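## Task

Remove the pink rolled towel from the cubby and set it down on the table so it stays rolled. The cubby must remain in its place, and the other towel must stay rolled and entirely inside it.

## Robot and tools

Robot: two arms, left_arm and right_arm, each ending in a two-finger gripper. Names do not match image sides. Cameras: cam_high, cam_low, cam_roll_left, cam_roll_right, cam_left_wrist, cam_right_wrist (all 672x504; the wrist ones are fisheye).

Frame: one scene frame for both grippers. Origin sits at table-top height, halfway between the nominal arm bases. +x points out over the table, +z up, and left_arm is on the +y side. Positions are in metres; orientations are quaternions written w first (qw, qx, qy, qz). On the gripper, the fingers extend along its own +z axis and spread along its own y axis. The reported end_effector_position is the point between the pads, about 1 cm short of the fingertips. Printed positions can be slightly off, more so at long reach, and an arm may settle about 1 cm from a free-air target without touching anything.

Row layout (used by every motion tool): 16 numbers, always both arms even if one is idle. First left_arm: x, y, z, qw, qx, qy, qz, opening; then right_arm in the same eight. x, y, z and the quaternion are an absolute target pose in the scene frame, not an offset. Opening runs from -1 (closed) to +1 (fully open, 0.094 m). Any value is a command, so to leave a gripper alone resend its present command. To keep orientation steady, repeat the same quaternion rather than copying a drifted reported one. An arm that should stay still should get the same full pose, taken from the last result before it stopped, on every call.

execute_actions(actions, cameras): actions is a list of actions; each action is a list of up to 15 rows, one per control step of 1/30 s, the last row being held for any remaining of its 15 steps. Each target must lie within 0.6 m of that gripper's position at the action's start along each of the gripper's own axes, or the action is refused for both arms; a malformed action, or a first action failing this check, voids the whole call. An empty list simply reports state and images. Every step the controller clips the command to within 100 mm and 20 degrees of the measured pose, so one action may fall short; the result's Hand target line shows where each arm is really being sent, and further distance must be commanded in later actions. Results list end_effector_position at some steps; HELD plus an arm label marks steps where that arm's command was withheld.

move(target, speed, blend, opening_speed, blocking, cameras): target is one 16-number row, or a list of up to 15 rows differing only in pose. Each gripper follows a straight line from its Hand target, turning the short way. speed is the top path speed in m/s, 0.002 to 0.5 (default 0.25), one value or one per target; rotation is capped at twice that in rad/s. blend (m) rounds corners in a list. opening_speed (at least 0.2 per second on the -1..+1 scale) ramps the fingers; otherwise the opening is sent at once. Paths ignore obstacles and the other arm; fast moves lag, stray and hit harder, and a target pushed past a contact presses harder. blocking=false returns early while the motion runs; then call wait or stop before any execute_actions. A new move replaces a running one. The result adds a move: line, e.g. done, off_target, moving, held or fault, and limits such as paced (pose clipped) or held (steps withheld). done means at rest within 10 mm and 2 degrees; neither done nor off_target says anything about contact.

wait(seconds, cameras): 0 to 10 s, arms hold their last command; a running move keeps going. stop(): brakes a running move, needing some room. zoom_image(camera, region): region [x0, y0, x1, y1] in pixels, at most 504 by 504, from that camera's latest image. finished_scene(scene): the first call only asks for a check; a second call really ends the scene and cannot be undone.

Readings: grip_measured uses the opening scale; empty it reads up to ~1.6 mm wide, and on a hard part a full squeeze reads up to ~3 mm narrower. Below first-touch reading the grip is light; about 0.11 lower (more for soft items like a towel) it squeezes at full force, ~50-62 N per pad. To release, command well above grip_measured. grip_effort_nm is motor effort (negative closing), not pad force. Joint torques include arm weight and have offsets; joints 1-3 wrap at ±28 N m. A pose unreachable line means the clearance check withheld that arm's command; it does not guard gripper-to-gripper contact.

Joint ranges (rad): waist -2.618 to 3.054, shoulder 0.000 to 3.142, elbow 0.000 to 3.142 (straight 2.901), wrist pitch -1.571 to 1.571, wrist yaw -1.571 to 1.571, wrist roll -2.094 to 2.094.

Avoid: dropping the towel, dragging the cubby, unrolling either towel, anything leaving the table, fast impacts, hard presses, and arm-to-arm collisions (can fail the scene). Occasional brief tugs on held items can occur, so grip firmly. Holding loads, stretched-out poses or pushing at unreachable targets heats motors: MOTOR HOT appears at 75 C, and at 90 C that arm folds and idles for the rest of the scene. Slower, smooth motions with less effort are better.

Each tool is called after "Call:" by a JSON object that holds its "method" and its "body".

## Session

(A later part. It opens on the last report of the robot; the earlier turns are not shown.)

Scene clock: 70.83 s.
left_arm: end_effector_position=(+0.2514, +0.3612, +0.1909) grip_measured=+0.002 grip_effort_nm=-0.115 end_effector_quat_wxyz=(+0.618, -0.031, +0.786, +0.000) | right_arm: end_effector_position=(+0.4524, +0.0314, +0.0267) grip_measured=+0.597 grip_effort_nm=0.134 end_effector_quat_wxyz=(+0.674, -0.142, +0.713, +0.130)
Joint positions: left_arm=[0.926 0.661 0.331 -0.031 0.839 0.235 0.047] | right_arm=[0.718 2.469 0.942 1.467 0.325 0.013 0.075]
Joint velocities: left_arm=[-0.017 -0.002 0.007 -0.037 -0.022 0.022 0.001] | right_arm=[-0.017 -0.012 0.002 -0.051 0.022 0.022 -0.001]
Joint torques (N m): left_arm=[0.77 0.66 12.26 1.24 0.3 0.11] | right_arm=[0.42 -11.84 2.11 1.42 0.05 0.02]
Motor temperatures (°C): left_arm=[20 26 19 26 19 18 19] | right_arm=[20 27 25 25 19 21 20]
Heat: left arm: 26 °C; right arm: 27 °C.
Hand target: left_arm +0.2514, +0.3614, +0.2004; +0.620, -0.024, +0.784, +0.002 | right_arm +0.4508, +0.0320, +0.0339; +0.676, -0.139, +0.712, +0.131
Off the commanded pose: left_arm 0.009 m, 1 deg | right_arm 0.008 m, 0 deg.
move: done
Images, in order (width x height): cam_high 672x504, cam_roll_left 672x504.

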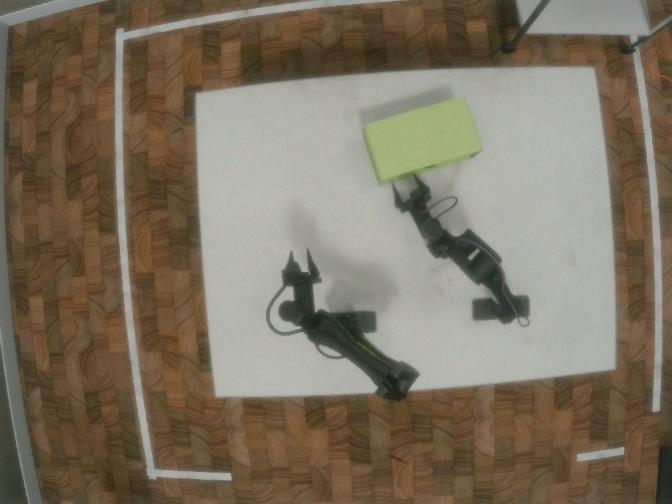

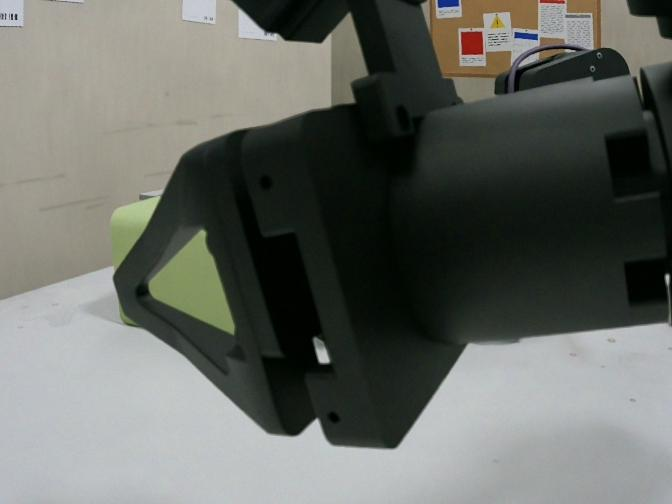

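Call:
{"method": "execute_actions", "body": {"actions": [], "cameras": ["cam_high","cam_right_wrist","cam_roll_right"]}}

Scene clock: 73.20 s.
left_arm: end_effector_position=(+0.2514, +0.3611, +0.1907) grip_measured=+0.002 grip_effort_nm=-0.115 end_effector_quat_wxyz=(+0.618, -0.031, +0.786, +0.000) | right_arm: end_effector_position=(+0.4524, +0.0314, +0.0267) grip_measured=+0.597 grip_effort_nm=0.134 end_effector_quat_wxyz=(+0.674, -0.142, +0.713, +0.130)
Joint positions: left_arm=[0.926 0.661 0.331 -0.032 0.839 0.236 0.047] | right_arm=[0.718 2.469 0.942 1.467 0.325 0.013 0.075]
Joint velocities: left_arm=[-0.022 -0.007 0.007 -0.022 0.037 0.022 0] | right_arm=[-0.012 -0.007 -0.012 -0.066 0.022 0.037 0]
Joint torques (N m): left_arm=[0.79 0.68 12.23 1.26 0.32 0.13] | right_arm=[0.43 -11.85 2.1 1.41 0.05 0.02]
Motor temperatures (°C): left_arm=[20 25 19 26 19 18 19] | right_arm=[20 27 25 25 19 21 20]
Heat: left arm: 26 °C; right arm: 27 °C.
Hand target: left_arm +0.2514, +0.3614, +0.2003; +0.620, -0.024, +0.784, +0.002 | right_arm +0.4508, +0.0320, +0.0339; +0.676, -0.139, +0.712, +0.131
Tool commands: left_gripper/opening=+0.0 right_gripper/opening=+0.6
Off the commanded pose: left_arm 0.009 m, 1 deg | right_arm 0.008 m, 0 deg.
Images, in order (width x height): cam_high 672x504, cam_roll_right 672x504, cam_right_wrist 672x504.

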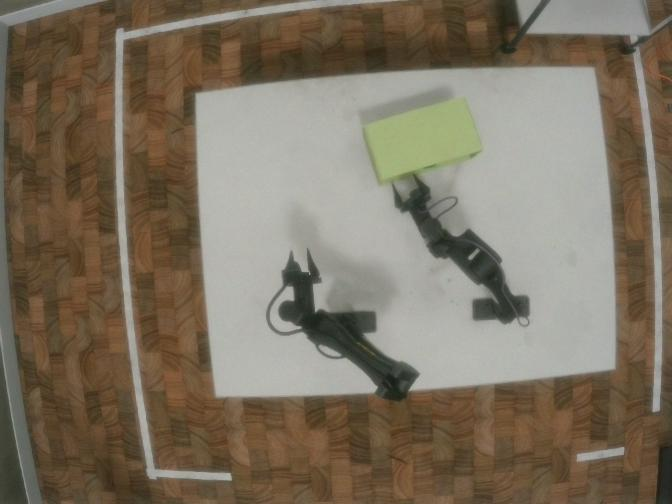

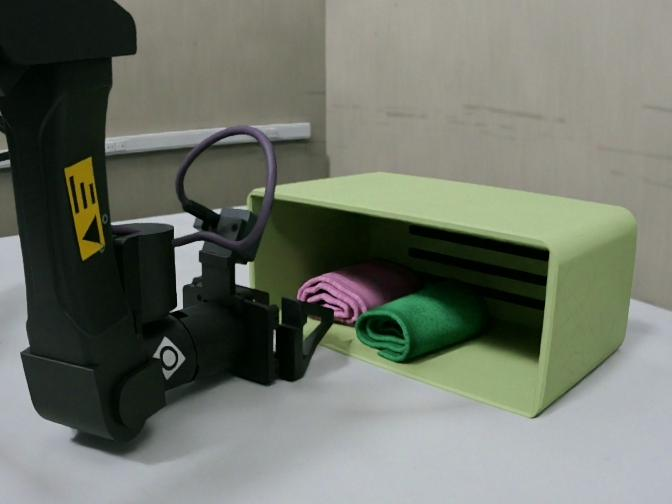

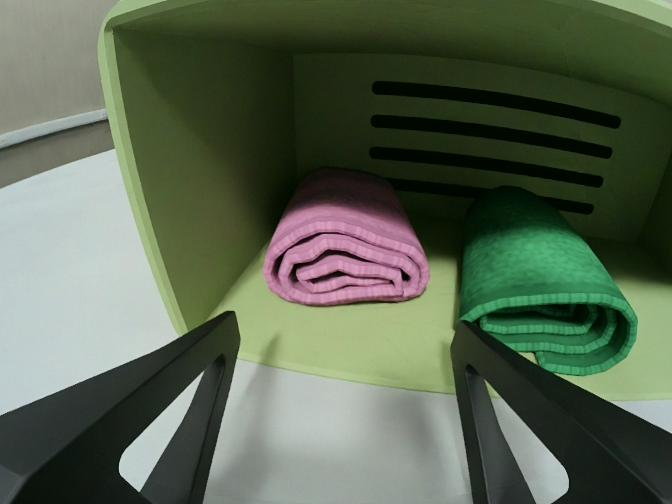

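Call:
{"method": "move", "body": {"target": [[0.25,0.36,0.20,0.619,-0.025,0.785,0.0,0.0,0.480,0.0415,0.030,0.6757,-0.1384,0.7121,0.1313,0.8],[0.25,0.36,0.20,0.619,-0.025,0.785,0.0,0.0,0.503,0.0505,0.029,0.6757,-0.1384,0.7121,0.1313,0.8]], "speed": 0.06, "cameras": ["cam_high","cam_right_wrist","cam_roll_right"]}}

Scene clock: 75.80 s.
left_arm: end_effector_position=(+0.2508, +0.3601, +0.1883) grip_measured=+0.002 grip_effort_nm=-0.115 end_effector_quat_wxyz=(+0.614, -0.034, +0.788, -0.005) | right_arm: end_effector_position=(+0.4982, +0.0499, +0.0341) grip_measured=+0.797 grip_effort_nm=0.129 end_effector_quat_wxyz=(+0.677, -0.138, +0.711, +0.131)
Joint positions: left_arm=[0.926 0.661 0.331 -0.046 0.841 0.236 0.047] | right_arm=[0.681 2.516 1.158 1.307 0.292 0.013 0.084]
Joint velocities: left_arm=[0.002 0.012 0.012 -0.037 0.007 -0.007 0] | right_arm=[-0.002 -0.017 -0.012 0.051 -0.007 -0.051 0]
Joint torques (N m): left_arm=[0.88 -0.21 12.22 1.26 0.32 0.13] | right_arm=[-0.43 -8.84 5.89 1.47 -0.08 0.02]
Motor temperatures (°C): left_arm=[20 25 20 26 19 18 19] | right_arm=[20 27 25 25 19 21 20]
Heat: left arm: 26 °C; right arm: 27 °C.
Hand target: left_arm +0.2502, +0.3599, +0.1999; +0.619, -0.025, +0.785, +0.000 | right_arm +0.5027, +0.0507, +0.0277; +0.675, -0.138, +0.712, +0.132
Off the commanded pose: left_arm 0.012 m, 1 deg | right_arm 0.007 m, 0 deg.
move: off_target (left_arm)
Images, in order (width x height): cam_high 672x504, cam_roll_right 672x504, cam_right_wrist 672x504.

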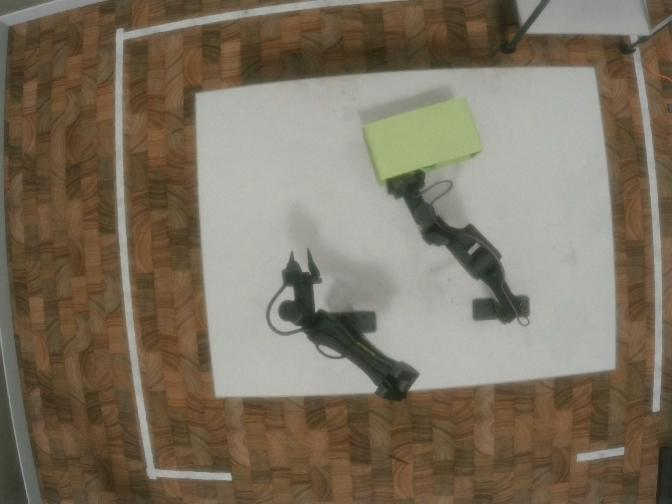

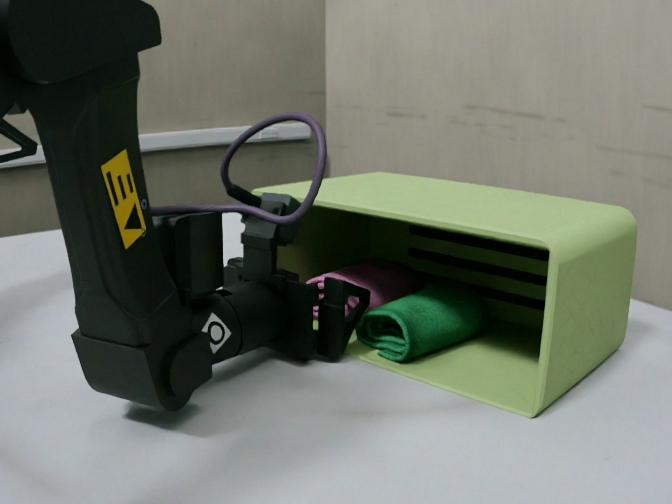

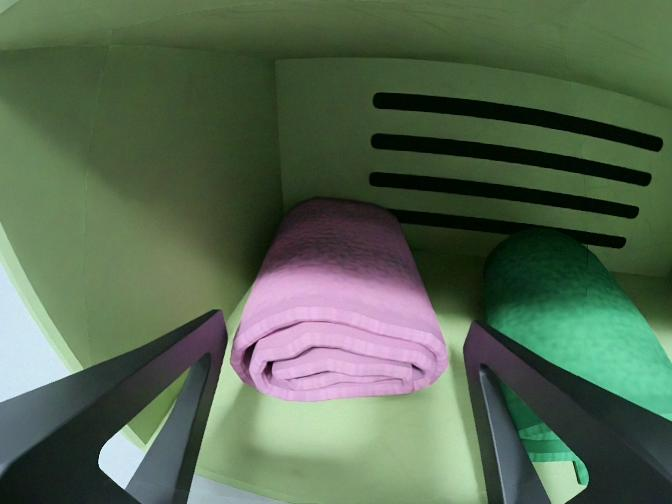

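Call:
{"method": "zoom_image", "body": {"camera": "cam_roll_right", "region": [180, 160, 430, 380]}}

Call:
{"method": "zoom_image", "body": {"camera": "cam_high", "region": [340, 80, 510, 230]}}

Scaled by 2.016 from the camera's 672x504 image, which has a finer 960x720 frame.

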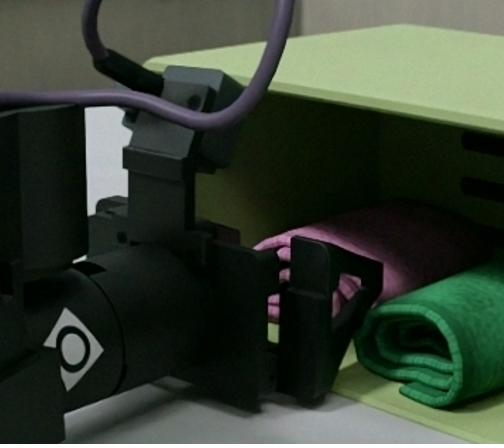

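Scaled by 2.965 from the camera's 672x504 image, which has a finer 960x720 frame.

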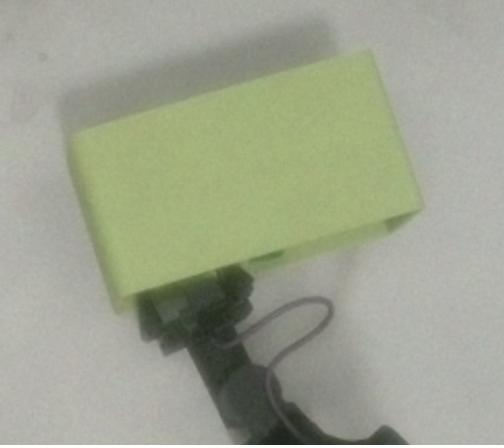

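Call:
{"method": "zoom_image", "body": {"camera": "cam_right_wrist", "region": [200, 280, 480, 430]}}

Scaled by 1.800 from the camera's 672x504 image, which has a finer 960x720 frame.

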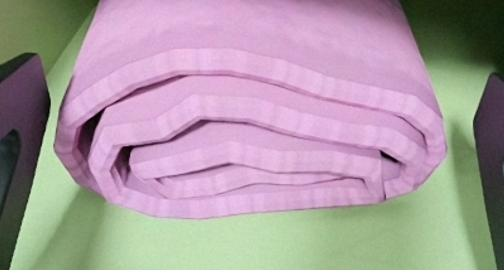

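Call:
{"method": "move", "body": {"target": [0.25,0.36,0.20,0.619,-0.025,0.785,0.0,0.0,0.440,0.0263,0.036,0.6757,-0.1384,0.7121,0.1313,0.8], "speed": 0.12, "cameras": []}}

Call:
{"method": "move", "body": {"target": [0.25,0.36,0.20,0.619,-0.025,0.785,0.0,0.0,0.430,0.0263,0.06,0.3519,0.4345,0.6442,0.5217,-0.3], "speed": 0.25, "cameras": ["cam_high","cam_right_wrist","cam_roll_right"]}}

Scene clock: 96.70 s.
left_arm: end_effector_position=(+0.2508, +0.3600, +0.1881) grip_measured=+0.002 grip_effort_nm=-0.110 end_effector_quat_wxyz=(+0.614, -0.034, +0.789, -0.005) | right_arm: end_effector_position=(+0.4418, +0.0256, +0.0255) grip_measured=+0.798 grip_effort_nm=0.125 end_effector_quat_wxyz=(+0.672, -0.147, +0.715, +0.126)
Joint positions: left_arm=[0.926 0.661 0.331 -0.047 0.841 0.236 0.047] | right_arm=[0.725 2.453 0.889 1.496 0.33 0.004 0.084]
Joint velocities: left_arm=[-0.017 0.012 -0.007 -0.007 -0.007 0.007 -0.001] | right_arm=[0.002 -0.007 0.012 -0.022 -0.037 -0.007 0]
Joint torques (N m): left_arm=[0.85 -0.21 12.22 1.25 0.32 0.13] | right_arm=[0.44 -12.57 1.62 1.43 0.07 0.1]
Motor temperatures (°C): left_arm=[20 25 22 26 19 18 19] | right_arm=[20 28 25 26 19 21 20]
Heat: left arm: 26 °C; right arm: 28 °C.
Hand target: left_arm +0.2502, +0.3600, +0.1998; +0.619, -0.025, +0.785, +0.000 | right_arm +0.4402, +0.0259, +0.0373; +0.676, -0.139, +0.712, +0.131
Off the commanded pose: left_arm 0.012 m, 1 deg | right_arm 0.011 m, 1 deg.
move: off_target (left_arm, right_arm)
No camera images: "cameras" was empty.

Scene clock: 100.67 s.
left_arm: end_effector_position=(+0.2508, +0.3600, +0.1881) grip_measured=+0.002 grip_effort_nm=-0.110 end_effector_quat_wxyz=(+0.614, -0.034, +0.789, -0.005) | right_arm: end_effector_position=(+0.4303, +0.0262, +0.0414) grip_measured=-0.297 grip_effort_nm=-0.129 end_effector_quat_wxyz=(+0.350, +0.436, +0.653, +0.511)
Joint positions: left_arm=[0.926 0.661 0.331 -0.047 0.841 0.236 0.047] | right_arm=[0.746 2.216 0.836 1.13 0.349 1.647 0.033]
Joint velocities: left_arm=[-0.022 0.002 -0.002 -0.037 -0.022 0.051 0] | right_arm=[0.002 0.007 -0.002 0.022 -0.022 -0.022 -0.001]
Joint torques (N m): left_arm=[0.85 -0.21 12.23 1.26 0.32 0.12] | right_arm=[-0.08 -12.9 2.8 1.43 -0.02 -0.02]
Motor temperatures (°C): left_arm=[20 25 22 26 19 18 19] | right_arm=[20 28 25 26 19 21 20]
Heat: left arm: 26 °C; right arm: 28 °C.
Hand target: left_arm +0.2502, +0.3599, +0.1998; +0.619, -0.025, +0.785, +0.000 | right_arm +0.4303, +0.0261, +0.0589; +0.351, +0.434, +0.645, +0.522
Off the commanded pose: left_arm 0.012 m, 1 deg | right_arm 0.019 m, 2 deg.
move: off_target (left_arm, right_arm)
Images, in order (width x height): cam_high 672x504, cam_roll_right 672x504, cam_right_wrist 672x504.

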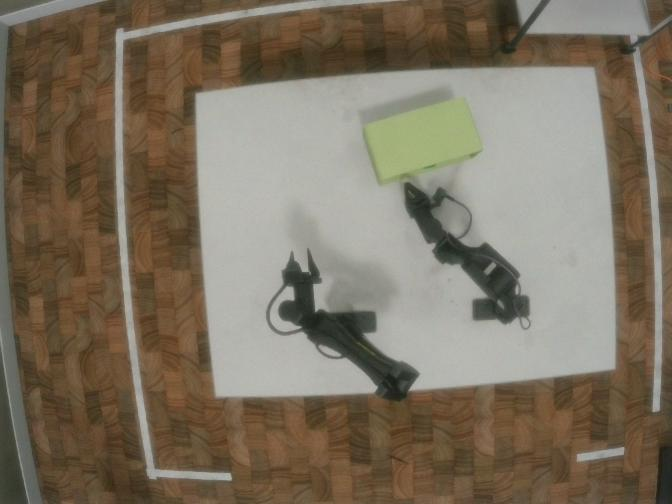

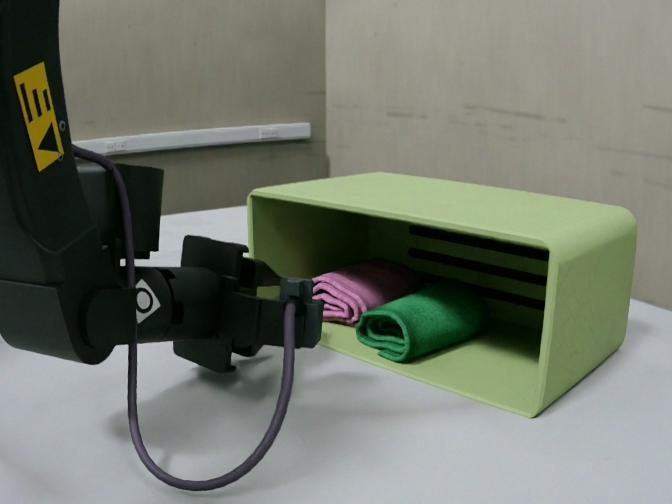

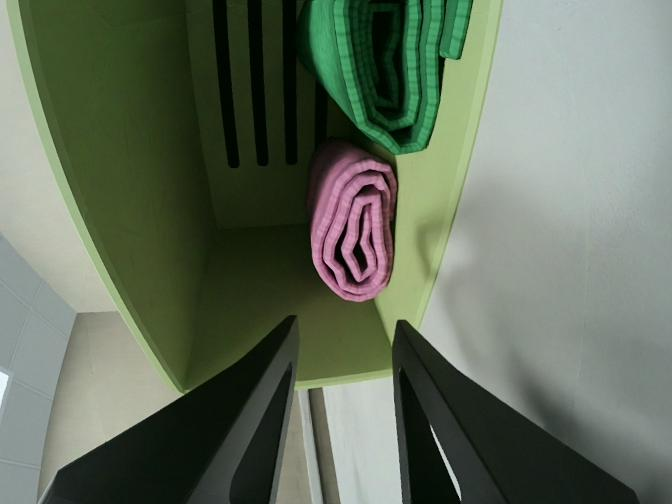

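Call:
{"method": "zoom_image", "body": {"camera": "cam_right_wrist", "region": [260, 120, 460, 340]}}

Scaled by 2.291 from the camera's 672x504 image, which has a finer 960x720 frame.

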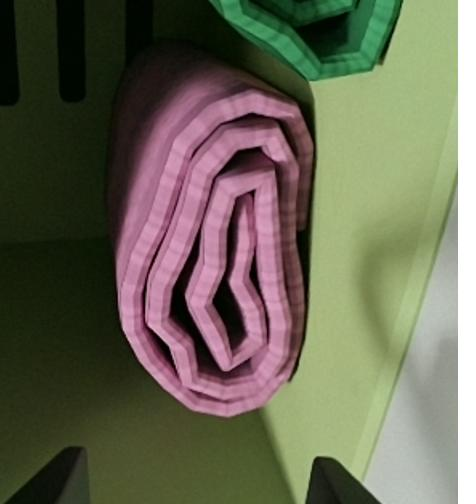

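Call:
{"method": "move", "body": {"target": [0.25,0.36,0.20,0.619,-0.025,0.785,0.0,0.0,0.472,0.040,0.044,0.3519,0.4345,0.6442,0.5217,-0.3], "speed": 0.1, "cameras": ["cam_right_wrist","cam_roll_right"]}}

Scene clock: 104.60 s.
left_arm: end_effector_position=(+0.2508, +0.3600, +0.1881) grip_measured=+0.002 grip_effort_nm=-0.120 end_effector_quat_wxyz=(+0.614, -0.033, +0.789, -0.005) | right_arm: end_effector_position=(+0.4662, +0.0378, +0.0461) grip_measured=-0.297 grip_effort_nm=-0.129 end_effector_quat_wxyz=(+0.350, +0.438, +0.642, +0.524)
Joint positions: left_arm=[0.926 0.661 0.331 -0.047 0.841 0.237 0.047] | right_arm=[0.705 2.285 0.989 1.077 0.309 1.648 0.033]
Joint velocities: left_arm=[-0.002 -0.002 0.007 -0.022 -0.007 -0.051 0] | right_arm=[-0.002 -0.017 0.002 -0.022 0.007 -0.081 0]
Joint torques (N m): left_arm=[0.87 -0.21 12.22 1.26 0.32 0.12] | right_arm=[-0.32 -8.08 6.45 1.46 -0.03 -0.11]
Motor temperatures (°C): left_arm=[20 25 23 26 19 18 19] | right_arm=[20 29 25 26 19 21 20]
Heat: left arm: 26 °C; right arm: 29 °C.
Hand target: left_arm +0.2502, +0.3600, +0.1998; +0.619, -0.025, +0.785, +0.000 | right_arm +0.4718, +0.0405, +0.0433; +0.352, +0.435, +0.644, +0.522
Off the commanded pose: left_arm 0.012 m, 1 deg | right_arm 0.007 m, 1 deg.
move: off_target (left_arm)
Images, in order (width x height): cam_roll_right 672x504, cam_right_wrist 672x504.

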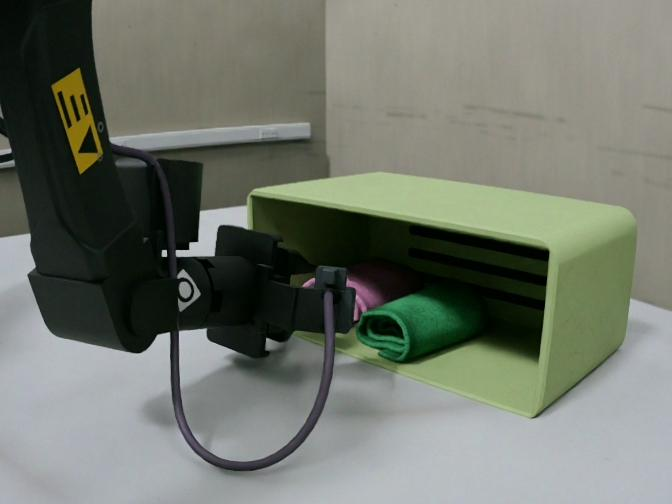

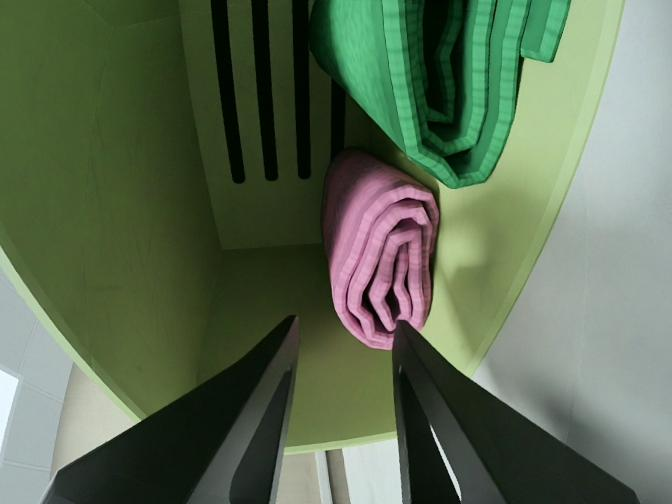

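Call:
{"method": "move", "body": {"target": [0.25,0.36,0.20,0.619,-0.025,0.785,0.0,0.0,0.491,0.0475,0.047,0.3519,0.4345,0.6442,0.5217,-0.3], "speed": 0.08, "cameras": ["cam_right_wrist","cam_roll_right"]}}

Scene clock: 107.27 s.
left_arm: end_effector_position=(+0.2508, +0.3600, +0.1881) grip_measured=+0.002 grip_effort_nm=-0.115 end_effector_quat_wxyz=(+0.614, -0.033, +0.789, -0.005) | right_arm: end_effector_position=(+0.4851, +0.0460, +0.0507) grip_measured=-0.297 grip_effort_nm=-0.129 end_effector_quat_wxyz=(+0.349, +0.437, +0.642, +0.525)
Joint positions: left_arm=[0.926 0.661 0.331 -0.047 0.841 0.237 0.047] | right_arm=[0.69 2.312 1.081 1.015 0.293 1.645 0.033]
Joint velocities: left_arm=[-0.017 -0.017 -0.007 0.007 0.037 0.066 0] | right_arm=[0.002 0.017 -0.012 0.037 -0.081 -0.007 0]
Joint torques (N m): left_arm=[0.87 -0.21 12.22 1.26 0.32 0.12] | right_arm=[-0.44 -8.35 6.65 1.45 -0.03 -0.12]
Motor temperatures (°C): left_arm=[20 25 23 26 19 18 19] | right_arm=[20 28 25 26 19 21 20]
Heat: left arm: 26 °C; right arm: 28 °C.
Hand target: left_arm +0.2502, +0.3599, +0.1998; +0.619, -0.025, +0.785, +0.000 | right_arm +0.4908, +0.0473, +0.0463; +0.352, +0.435, +0.644, +0.522
Off the commanded pose: left_arm 0.012 m, 1 deg | right_arm 0.007 m, 1 deg.
move: off_target (left_arm)
Images, in order (width x height): cam_roll_right 672x504, cam_right_wrist 672x504.

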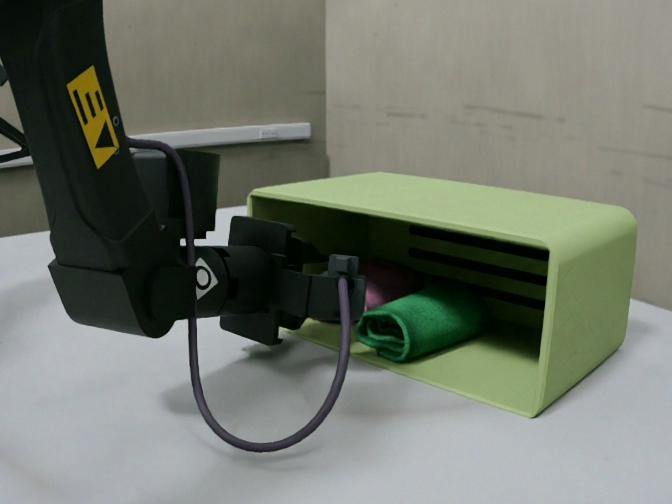

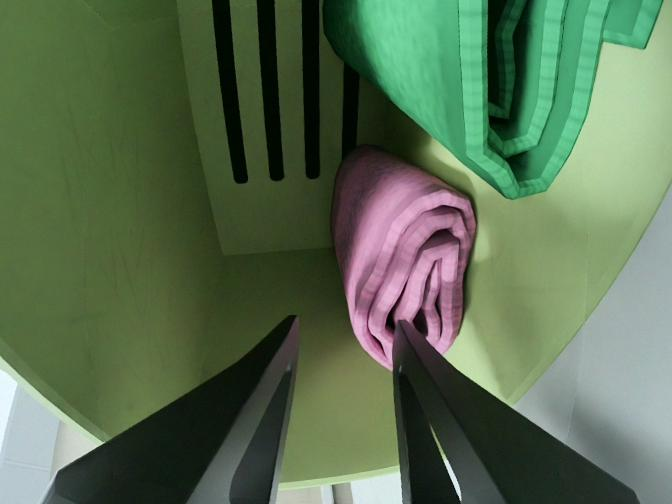

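Call:
{"method": "move", "body": {"target": [0.25,0.36,0.20,0.619,-0.025,0.785,0.0,0.0,0.491,0.0475,0.040,0.3621,0.4146,0.6765,0.4894,-0.3], "speed": 0.08, "cameras": ["cam_right_wrist"]}}

Scene clock: 110.53 s.
left_arm: end_effector_position=(+0.2508, +0.3599, +0.1881) grip_measured=+0.002 grip_effort_nm=-0.115 end_effector_quat_wxyz=(+0.614, -0.033, +0.789, -0.005) | right_arm: end_effector_position=(+0.4830, +0.0459, +0.0359) grip_measured=-0.297 grip_effort_nm=-0.129 end_effector_quat_wxyz=(+0.357, +0.417, +0.679, +0.488)
Joint positions: left_arm=[0.926 0.661 0.331 -0.047 0.841 0.237 0.047] | right_arm=[0.69 2.312 1.092 0.935 0.285 1.573 0.033]
Joint velocities: left_arm=[0.007 0.007 -0.007 0.022 -0.022 -0.066 0.001] | right_arm=[-0.002 -0.002 -0.002 -0.037 -0.022 0.066 -0.001]
Joint torques (N m): left_arm=[0.87 -0.21 12.22 1.25 0.32 0.12] | right_arm=[-0.61 -9.61 6.69 1.44 -0.02 -0.12]
Motor temperatures (°C): left_arm=[20 25 23 26 19 18 19] | right_arm=[20 28 25 26 19 21 20]
Heat: left arm: 26 °C; right arm: 28 °C.
Hand target: left_arm +0.2502, +0.3599, +0.1998; +0.619, -0.025, +0.785, +0.000 | right_arm +0.4903, +0.0470, +0.0399; +0.362, +0.415, +0.677, +0.490
Off the commanded pose: left_arm 0.012 m, 1 deg | right_arm 0.009 m, 1 deg.
move: off_target (left_arm)
Images, in order (width x height): cam_right_wrist 672x504.

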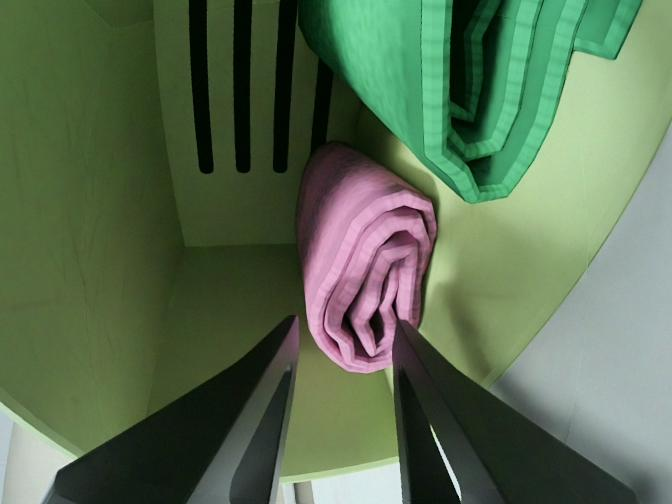

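Call:
{"method": "move", "body": {"target": [[0.25,0.36,0.20,0.619,-0.025,0.785,0.0,0.0,0.490,0.047,0.046,0.3621,0.4146,0.6765,0.4894,-0.3],[0.25,0.36,0.20,0.619,-0.025,0.785,0.0,0.0,0.500,0.051,0.046,0.3621,0.4146,0.6765,0.4894,-0.3]], "speed": 0.06, "cameras": ["cam_right_wrist","cam_roll_right"]}}

Scene clock: 112.23 s.
left_arm: end_effector_position=(+0.2508, +0.3599, +0.1881) grip_measured=+0.002 grip_effort_nm=-0.110 end_effector_quat_wxyz=(+0.614, -0.033, +0.789, -0.005) | right_arm: end_effector_position=(+0.4940, +0.0500, +0.0453) grip_measured=-0.297 grip_effort_nm=-0.129 end_effector_quat_wxyz=(+0.358, +0.417, +0.676, +0.490)
Joint positions: left_arm=[0.926 0.661 0.331 -0.047 0.841 0.237 0.047] | right_arm=[0.682 2.312 1.143 0.891 0.28 1.57 0.033]
Joint velocities: left_arm=[-0.012 0.002 -0.012 -0.022 0.022 -0.007 0] | right_arm=[-0.002 -0.012 0.012 0.022 -0.051 0.037 0]
Joint torques (N m): left_arm=[0.85 -0.21 12.22 1.26 0.32 0.12] | right_arm=[-0.44 -9.35 6.79 1.45 -0.02 -0.11]
Motor temperatures (°C): left_arm=[20 25 23 26 19 18 19] | right_arm=[20 28 26 26 19 21 20]
Heat: left arm: 26 °C; right arm: 28 °C.
Hand target: left_arm +0.2502, +0.3599, +0.1998; +0.619, -0.025, +0.785, +0.000 | right_arm +0.5000, +0.0513, +0.0456; +0.362, +0.415, +0.676, +0.490
Off the commanded pose: left_arm 0.012 m, 1 deg | right_arm 0.006 m, 1 deg.
move: off_target (left_arm)
Images, in order (width x height): cam_roll_right 672x504, cam_right_wrist 672x504.

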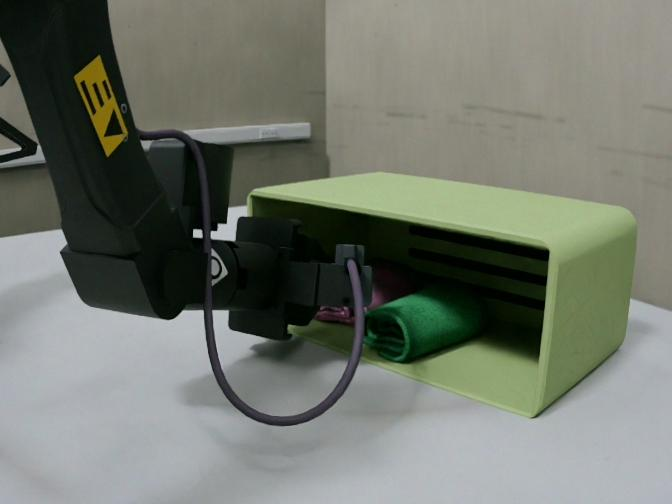

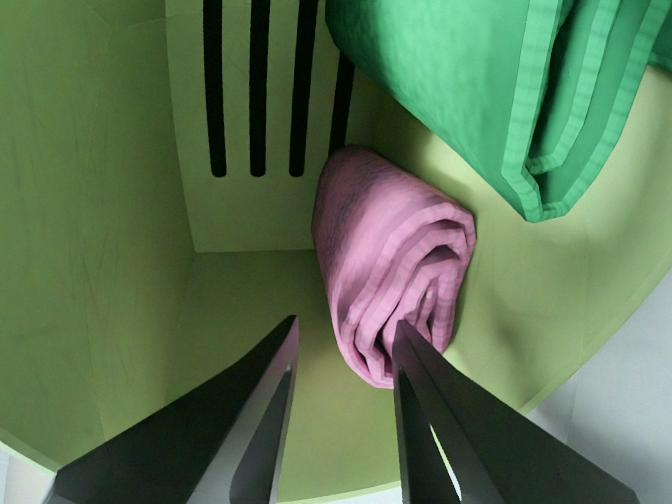

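Call:
{"method": "zoom_image", "body": {"camera": "cam_right_wrist", "region": [280, 190, 500, 410]}}

Call:
{"method": "zoom_image", "body": {"camera": "cam_roll_right", "region": [220, 200, 460, 400]}}

Scaled by 2.291 from the camera's 672x504 image, which has a finer 960x720 frame.

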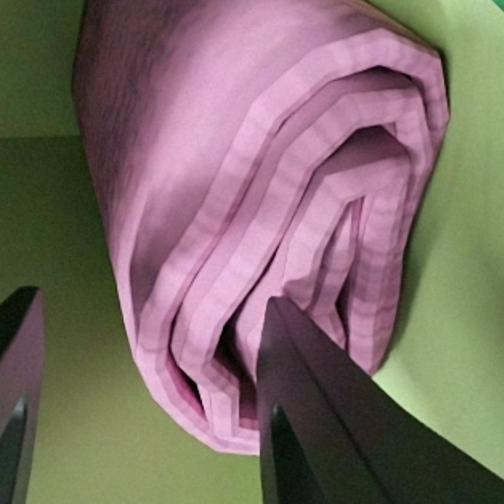

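Scaled by 2.100 from the camera's 672x504 image, which has a finer 960x720 frame.

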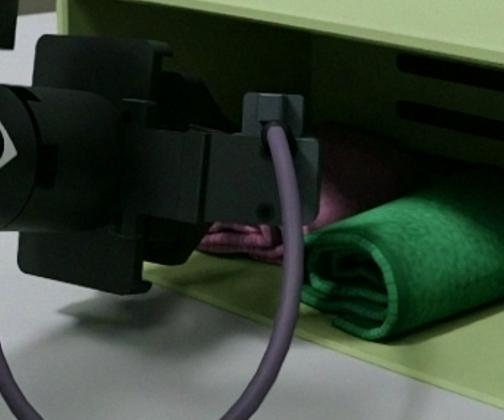

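Call:
{"method": "move", "body": {"target": [0.25,0.36,0.20,0.619,-0.025,0.785,0.0,0.0,0.515,0.057,0.045,0.3621,0.4146,0.6765,0.4894,-0.3], "speed": 0.05, "cameras": ["cam_right_wrist","cam_roll_right","cam_high"]}}

Call:
{"method": "zoom_image", "body": {"camera": "cam_right_wrist", "region": [280, 190, 500, 410]}}

Scene clock: 114.50 s.
left_arm: end_effector_position=(+0.2508, +0.3599, +0.1881) grip_measured=+0.002 grip_effort_nm=-0.115 end_effector_quat_wxyz=(+0.614, -0.033, +0.789, -0.005) | right_arm: end_effector_position=(+0.5083, +0.0560, +0.0486) grip_measured=-0.297 grip_effort_nm=-0.129 end_effector_quat_wxyz=(+0.359, +0.417, +0.674, +0.492)
Joint positions: left_arm=[0.926 0.661 0.331 -0.047 0.841 0.237 0.047] | right_arm=[0.672 2.341 1.217 0.853 0.27 1.568 0.033]
Joint velocities: left_arm=[-0.022 0.037 -0.002 -0.037 -0.066 0.051 0] | right_arm=[-0.002 -0.007 -0.002 -0.037 0.007 -0.022 0]
Joint torques (N m): left_arm=[0.87 -0.23 12.22 1.26 0.32 0.12] | right_arm=[-0.49 -8.9 7.31 1.45 -0.02 -0.11]
Motor temperatures (°C): left_arm=[20 25 23 26 19 18 19] | right_arm=[20 27 26 26 19 21 20]
Heat: left arm: 26 °C; right arm: 27 °C.
Hand target: left_arm +0.2502, +0.3599, +0.1998; +0.619, -0.025, +0.785, +0.000 | right_arm +0.5148, +0.0568, +0.0447; +0.362, +0.415, +0.676, +0.490
Off the commanded pose: left_arm 0.012 m, 1 deg | right_arm 0.008 m, 1 deg.
move: off_target (left_arm)
Images, in order (width x height): cam_high 672x504, cam_roll_right 672x504, cam_right_wrist 672x504.

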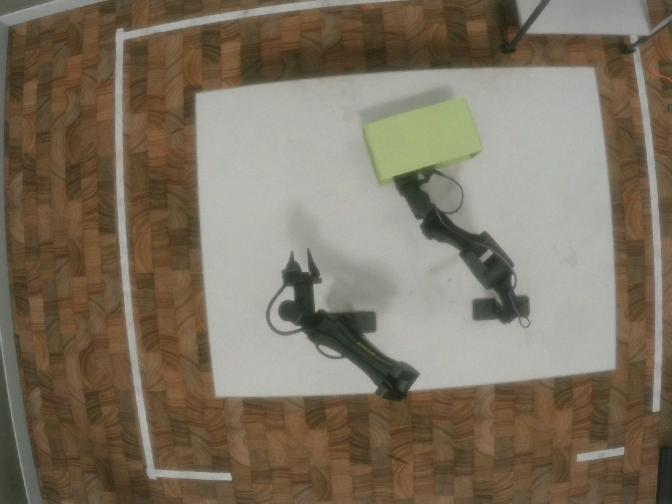

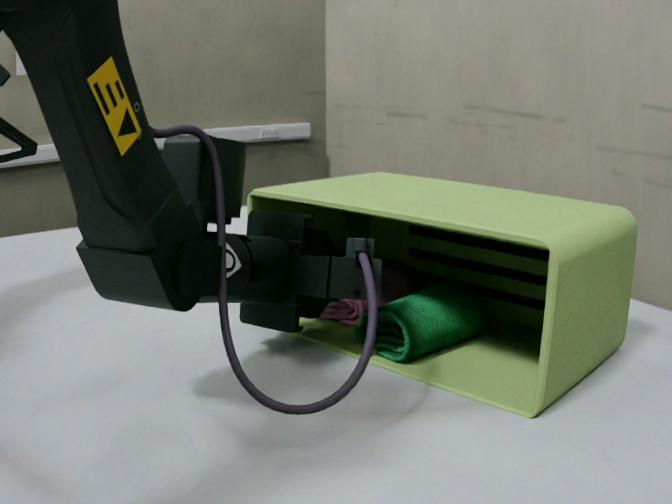

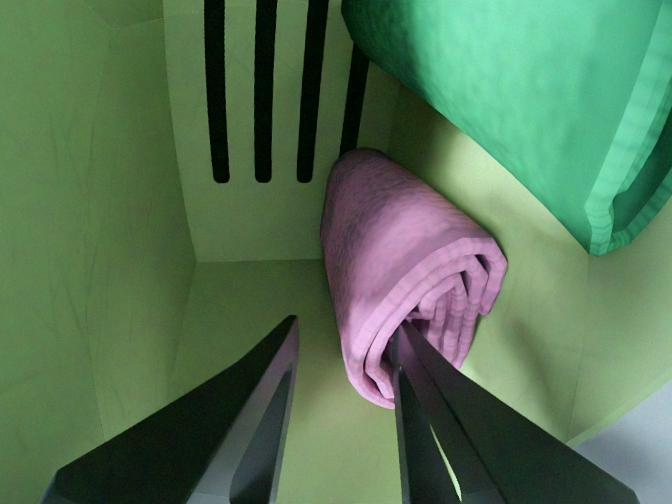

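Scaled by 2.291 from the camera's 672x504 image, which has a finer 960x720 frame.

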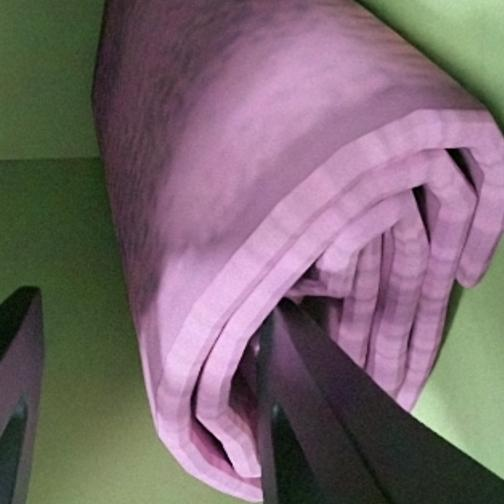

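Call:
{"method": "move", "body": {"target": [0.25,0.36,0.20,0.619,-0.025,0.785,0.0,0.0,0.525,0.061,0.044,0.3621,0.4146,0.6765,0.4894,-0.3], "speed": 0.05, "cameras": ["cam_right_wrist"]}}

Call:
{"method": "move", "body": {"target": [0.25,0.36,0.20,0.619,-0.025,0.785,0.0,0.0,0.525,0.061,0.044,0.3621,0.4146,0.6765,0.4894,-0.85], "opening_speed": 0.8, "cameras": ["cam_right_wrist","cam_roll_right"]}}

Scene clock: 117.03 s.
left_arm: end_effector_position=(+0.2508, +0.3599, +0.1881) grip_measured=+0.002 grip_effort_nm=-0.110 end_effector_quat_wxyz=(+0.614, -0.033, +0.789, -0.005) | right_arm: end_effector_position=(+0.5178, +0.0605, +0.0480) grip_measured=-0.297 grip_effort_nm=-0.129 end_effector_quat_wxyz=(+0.359, +0.416, +0.675, +0.493)
Joint positions: left_arm=[0.926 0.661 0.331 -0.047 0.841 0.237 0.047] | right_arm=[0.666 2.367 1.271 0.827 0.262 1.566 0.033]
Joint velocities: left_arm=[-0.002 -0.002 0.007 0.066 0.051 -0.037 -0.001] | right_arm=[0.007 -0.007 0.027 0.051 0.066 -0.037 0.001]
Joint torques (N m): left_arm=[0.87 -0.21 12.22 1.26 0.32 0.12] | right_arm=[-0.53 -9.11 7.51 1.45 -0.02 -0.12]
Motor temperatures (°C): left_arm=[20 25 23 26 19 18 19] | right_arm=[20 27 26 26 19 21 20]
Heat: left arm: 26 °C; right arm: 27 °C.
Hand target: left_arm +0.2502, +0.3599, +0.1998; +0.619, -0.025, +0.785, +0.000 | right_arm +0.5244, +0.0610, +0.0438; +0.362, +0.414, +0.677, +0.490
Off the commanded pose: left_arm 0.012 m, 1 deg | right_arm 0.008 m, 1 deg.
move: off_target (left_arm)
Images, in order (width x height): cam_right_wrist 672x504.

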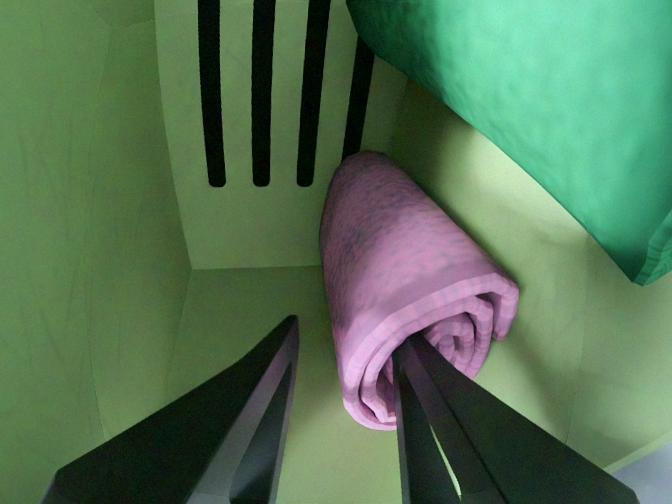

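Scene clock: 117.97 s.
left_arm: end_effector_position=(+0.2508, +0.3599, +0.1881) grip_measured=+0.002 grip_effort_nm=-0.110 end_effector_quat_wxyz=(+0.614, -0.033, +0.789, -0.005) | right_arm: end_effector_position=(+0.5176, +0.0605, +0.0474) grip_measured=-0.848 grip_effort_nm=-0.354 end_effector_quat_wxyz=(+0.358, +0.416, +0.676, +0.492)
Joint positions: left_arm=[0.926 0.661 0.331 -0.047 0.841 0.237 0.047] | right_arm=[0.666 2.367 1.271 0.824 0.262 1.565 0.007]
Joint velocities: left_arm=[-0.007 0.007 -0.017 -0.037 -0.007 0.022 0] | right_arm=[0.002 0.017 0.007 -0.095 0.007 -0.081 0.001]
Joint torques (N m): left_arm=[0.85 -0.23 12.22 1.26 0.32 0.13] | right_arm=[-0.54 -9.14 7.46 1.47 -0.01 -0.11]
Motor temperatures (°C): left_arm=[20 25 23 26 19 18 19] | right_arm=[20 27 26 26 19 21 20]
Heat: left arm: 26 °C; right arm: 27 °C.
Hand target: left_arm +0.2502, +0.3599, +0.1998; +0.619, -0.025, +0.785, +0.000 | right_arm +0.5246, +0.0607, +0.0440; +0.362, +0.415, +0.676, +0.489
Off the commanded pose: left_arm 0.012 m, 1 deg | right_arm 0.008 m, 1 deg.
move: off_target (left_arm)
Images, in order (width x height): cam_roll_right 672x504, cam_right_wrist 672x504.

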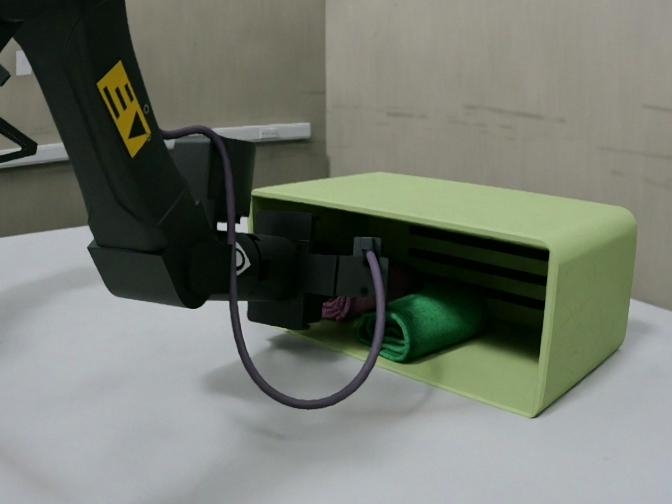

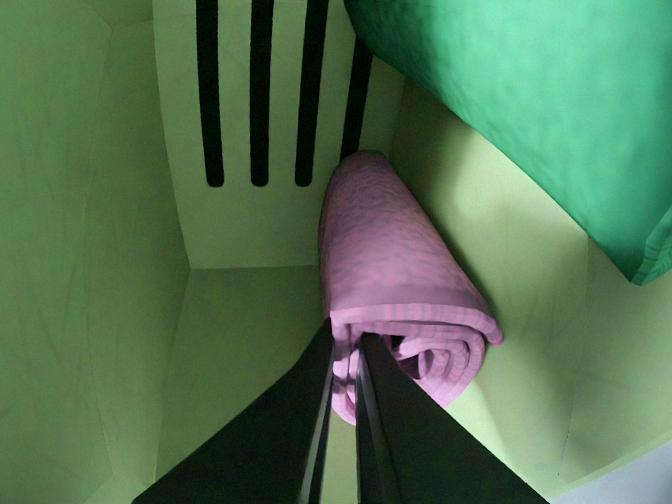

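Call:
{"method": "move", "body": {"target": [0.25,0.36,0.20,0.619,-0.025,0.785,0.0,0.0,0.445,0.0285,0.055,0.3621,0.4146,0.6765,0.4894,-0.95], "speed": 0.05, "cameras": ["cam_high","cam_right_wrist","cam_roll_right"]}}

Scene clock: 120.67 s.
left_arm: end_effector_position=(+0.2508, +0.3599, +0.1881) grip_measured=+0.002 grip_effort_nm=-0.115 end_effector_quat_wxyz=(+0.614, -0.033, +0.789, -0.005) | right_arm: end_effector_position=(+0.4451, +0.0263, +0.0307) grip_measured=-0.894 grip_effort_nm=-1.033 end_effector_quat_wxyz=(+0.353, +0.417, +0.694, +0.469)
Joint positions: left_arm=[0.926 0.661 0.331 -0.047 0.841 0.237 0.047] | right_arm=[0.714 2.214 0.908 0.974 0.309 1.571 0.005]
Joint velocities: left_arm=[-0.017 0.002 -0.002 0.037 0.022 -0.037 0] | right_arm=[-0.007 -0.007 -0.012 -0.037 -0.051 0.007 -0.001]
Joint torques (N m): left_arm=[0.85 -0.21 12.22 1.26 0.32 0.12] | right_arm=[0.44 -13.42 3.04 1.67 0.11 -0.02]
Motor temperatures (°C): left_arm=[20 25 23 26 19 18 19] | right_arm=[20 28 26 26 19 21 21]
Heat: left arm: 26 °C; right arm: 28 °C.
Hand target: left_arm +0.2502, +0.3599, +0.1998; +0.619, -0.025, +0.785, +0.000 | right_arm +0.4455, +0.0280, +0.0558; +0.363, +0.414, +0.677, +0.489
Off the commanded pose: left_arm 0.012 m, 1 deg | right_arm 0.024 m, 3 deg.
move: off_target (left_arm, right_arm)
Images, in order (width x height): cam_high 672x504, cam_roll_right 672x504, cam_right_wrist 672x504.

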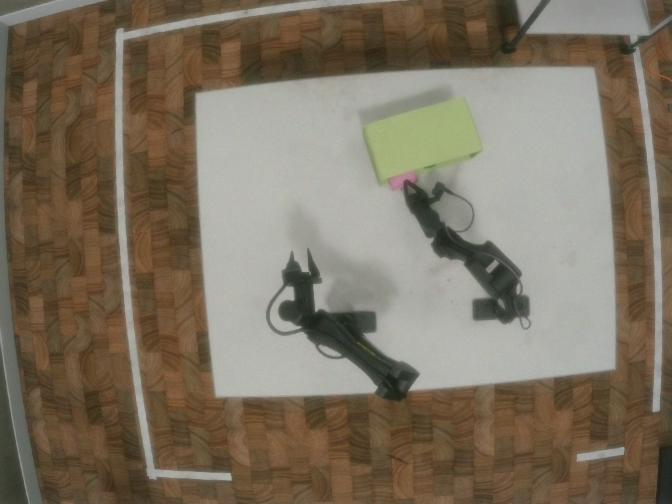

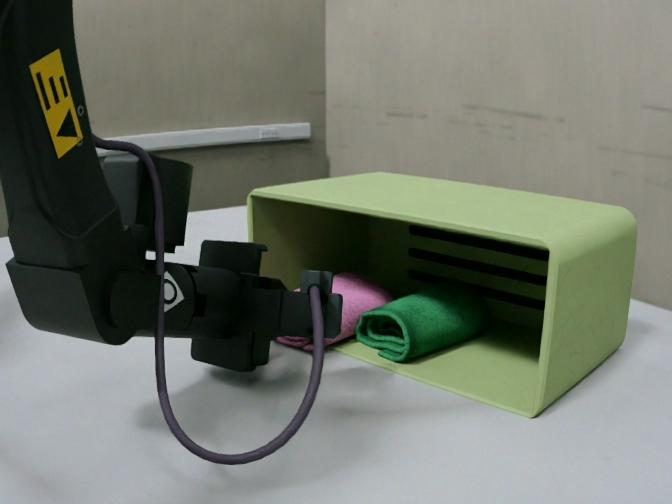

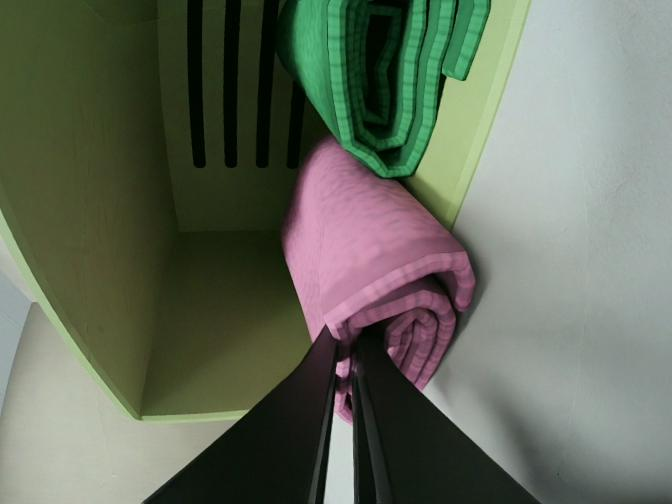

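Call:
{"method": "move", "body": {"target": [0.25,0.36,0.20,0.619,-0.025,0.785,0.0,0.0,0.300,-0.030,0.058,0.3621,0.4146,0.6765,0.4894,-0.95], "speed": 0.06, "cameras": ["cam_high","cam_right_wrist","cam_roll_right"]}}

Scene clock: 124.47 s.
left_arm: end_effector_position=(+0.2508, +0.3599, +0.1881) grip_measured=+0.002 grip_effort_nm=-0.120 end_effector_quat_wxyz=(+0.614, -0.033, +0.789, -0.005) | right_arm: end_effector_position=(+0.3017, -0.0312, +0.0479) grip_measured=-0.894 grip_effort_nm=-1.028 end_effector_quat_wxyz=(+0.361, +0.411, +0.691, +0.473)
Joint positions: left_arm=[0.926 0.661 0.331 -0.047 0.841 0.237 0.047] | right_arm=[0.94 1.888 0.305 1.239 0.526 1.634 0.005]
Joint velocities: left_arm=[-0.012 -0.007 0.012 0.007 0.007 -0.022 0] | right_arm=[0.007 -0.002 -0.012 -0.022 0.037 -0.095 -0.001]
Joint torques (N m): left_arm=[0.87 -0.23 12.22 1.26 0.32 0.12] | right_arm=[0.44 -8.09 1.89 1.63 0.15 -0.03]
Motor temperatures (°C): left_arm=[20 25 23 27 19 18 19] | right_arm=[20 28 25 27 19 21 21]
Heat: left arm: 27 °C; right arm: 28 °C.
Hand target: left_arm +0.2502, +0.3599, +0.1998; +0.619, -0.025, +0.785, +0.000 | right_arm +0.3016, -0.0312, +0.0611; +0.366, +0.412, +0.677, +0.488
Off the commanded pose: left_arm 0.012 m, 1 deg | right_arm 0.010 m, 2 deg.
move: off_target (left_arm)
Images, in order (width x height): cam_high 672x504, cam_roll_right 672x504, cam_right_wrist 672x504.

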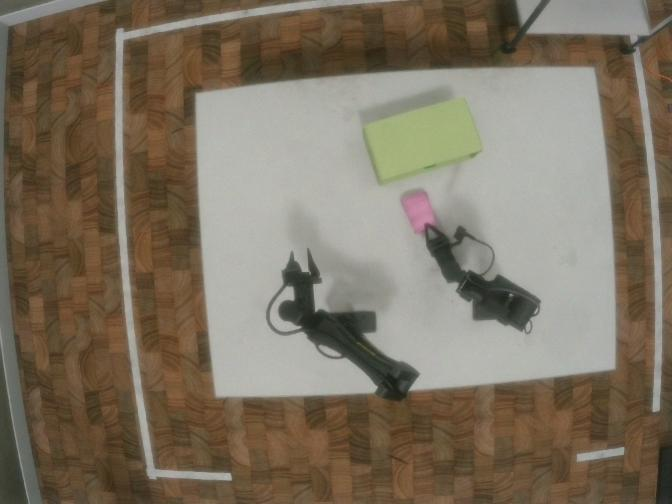

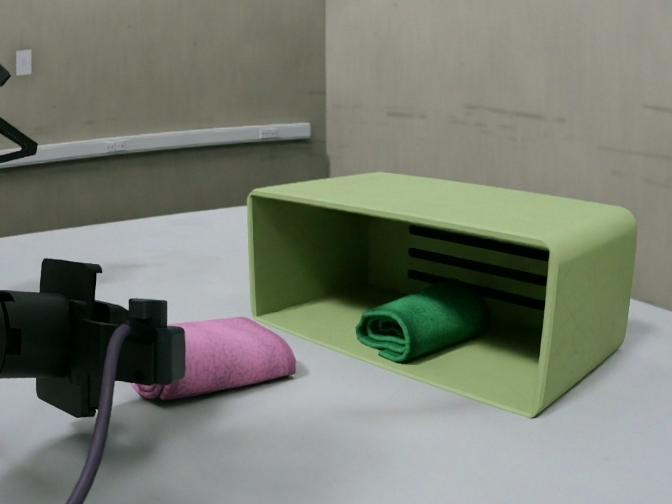

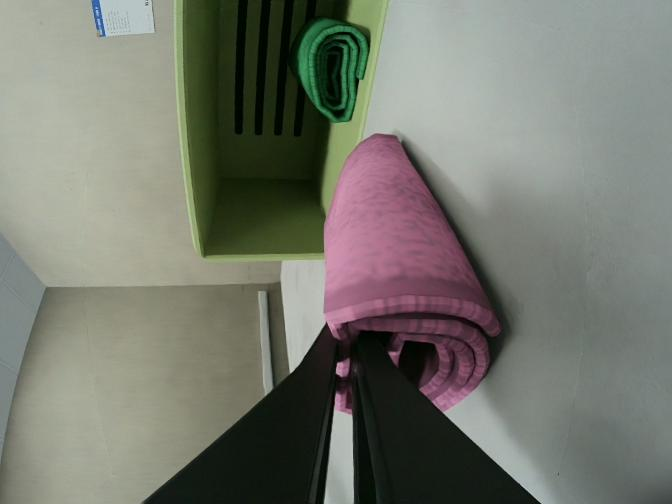

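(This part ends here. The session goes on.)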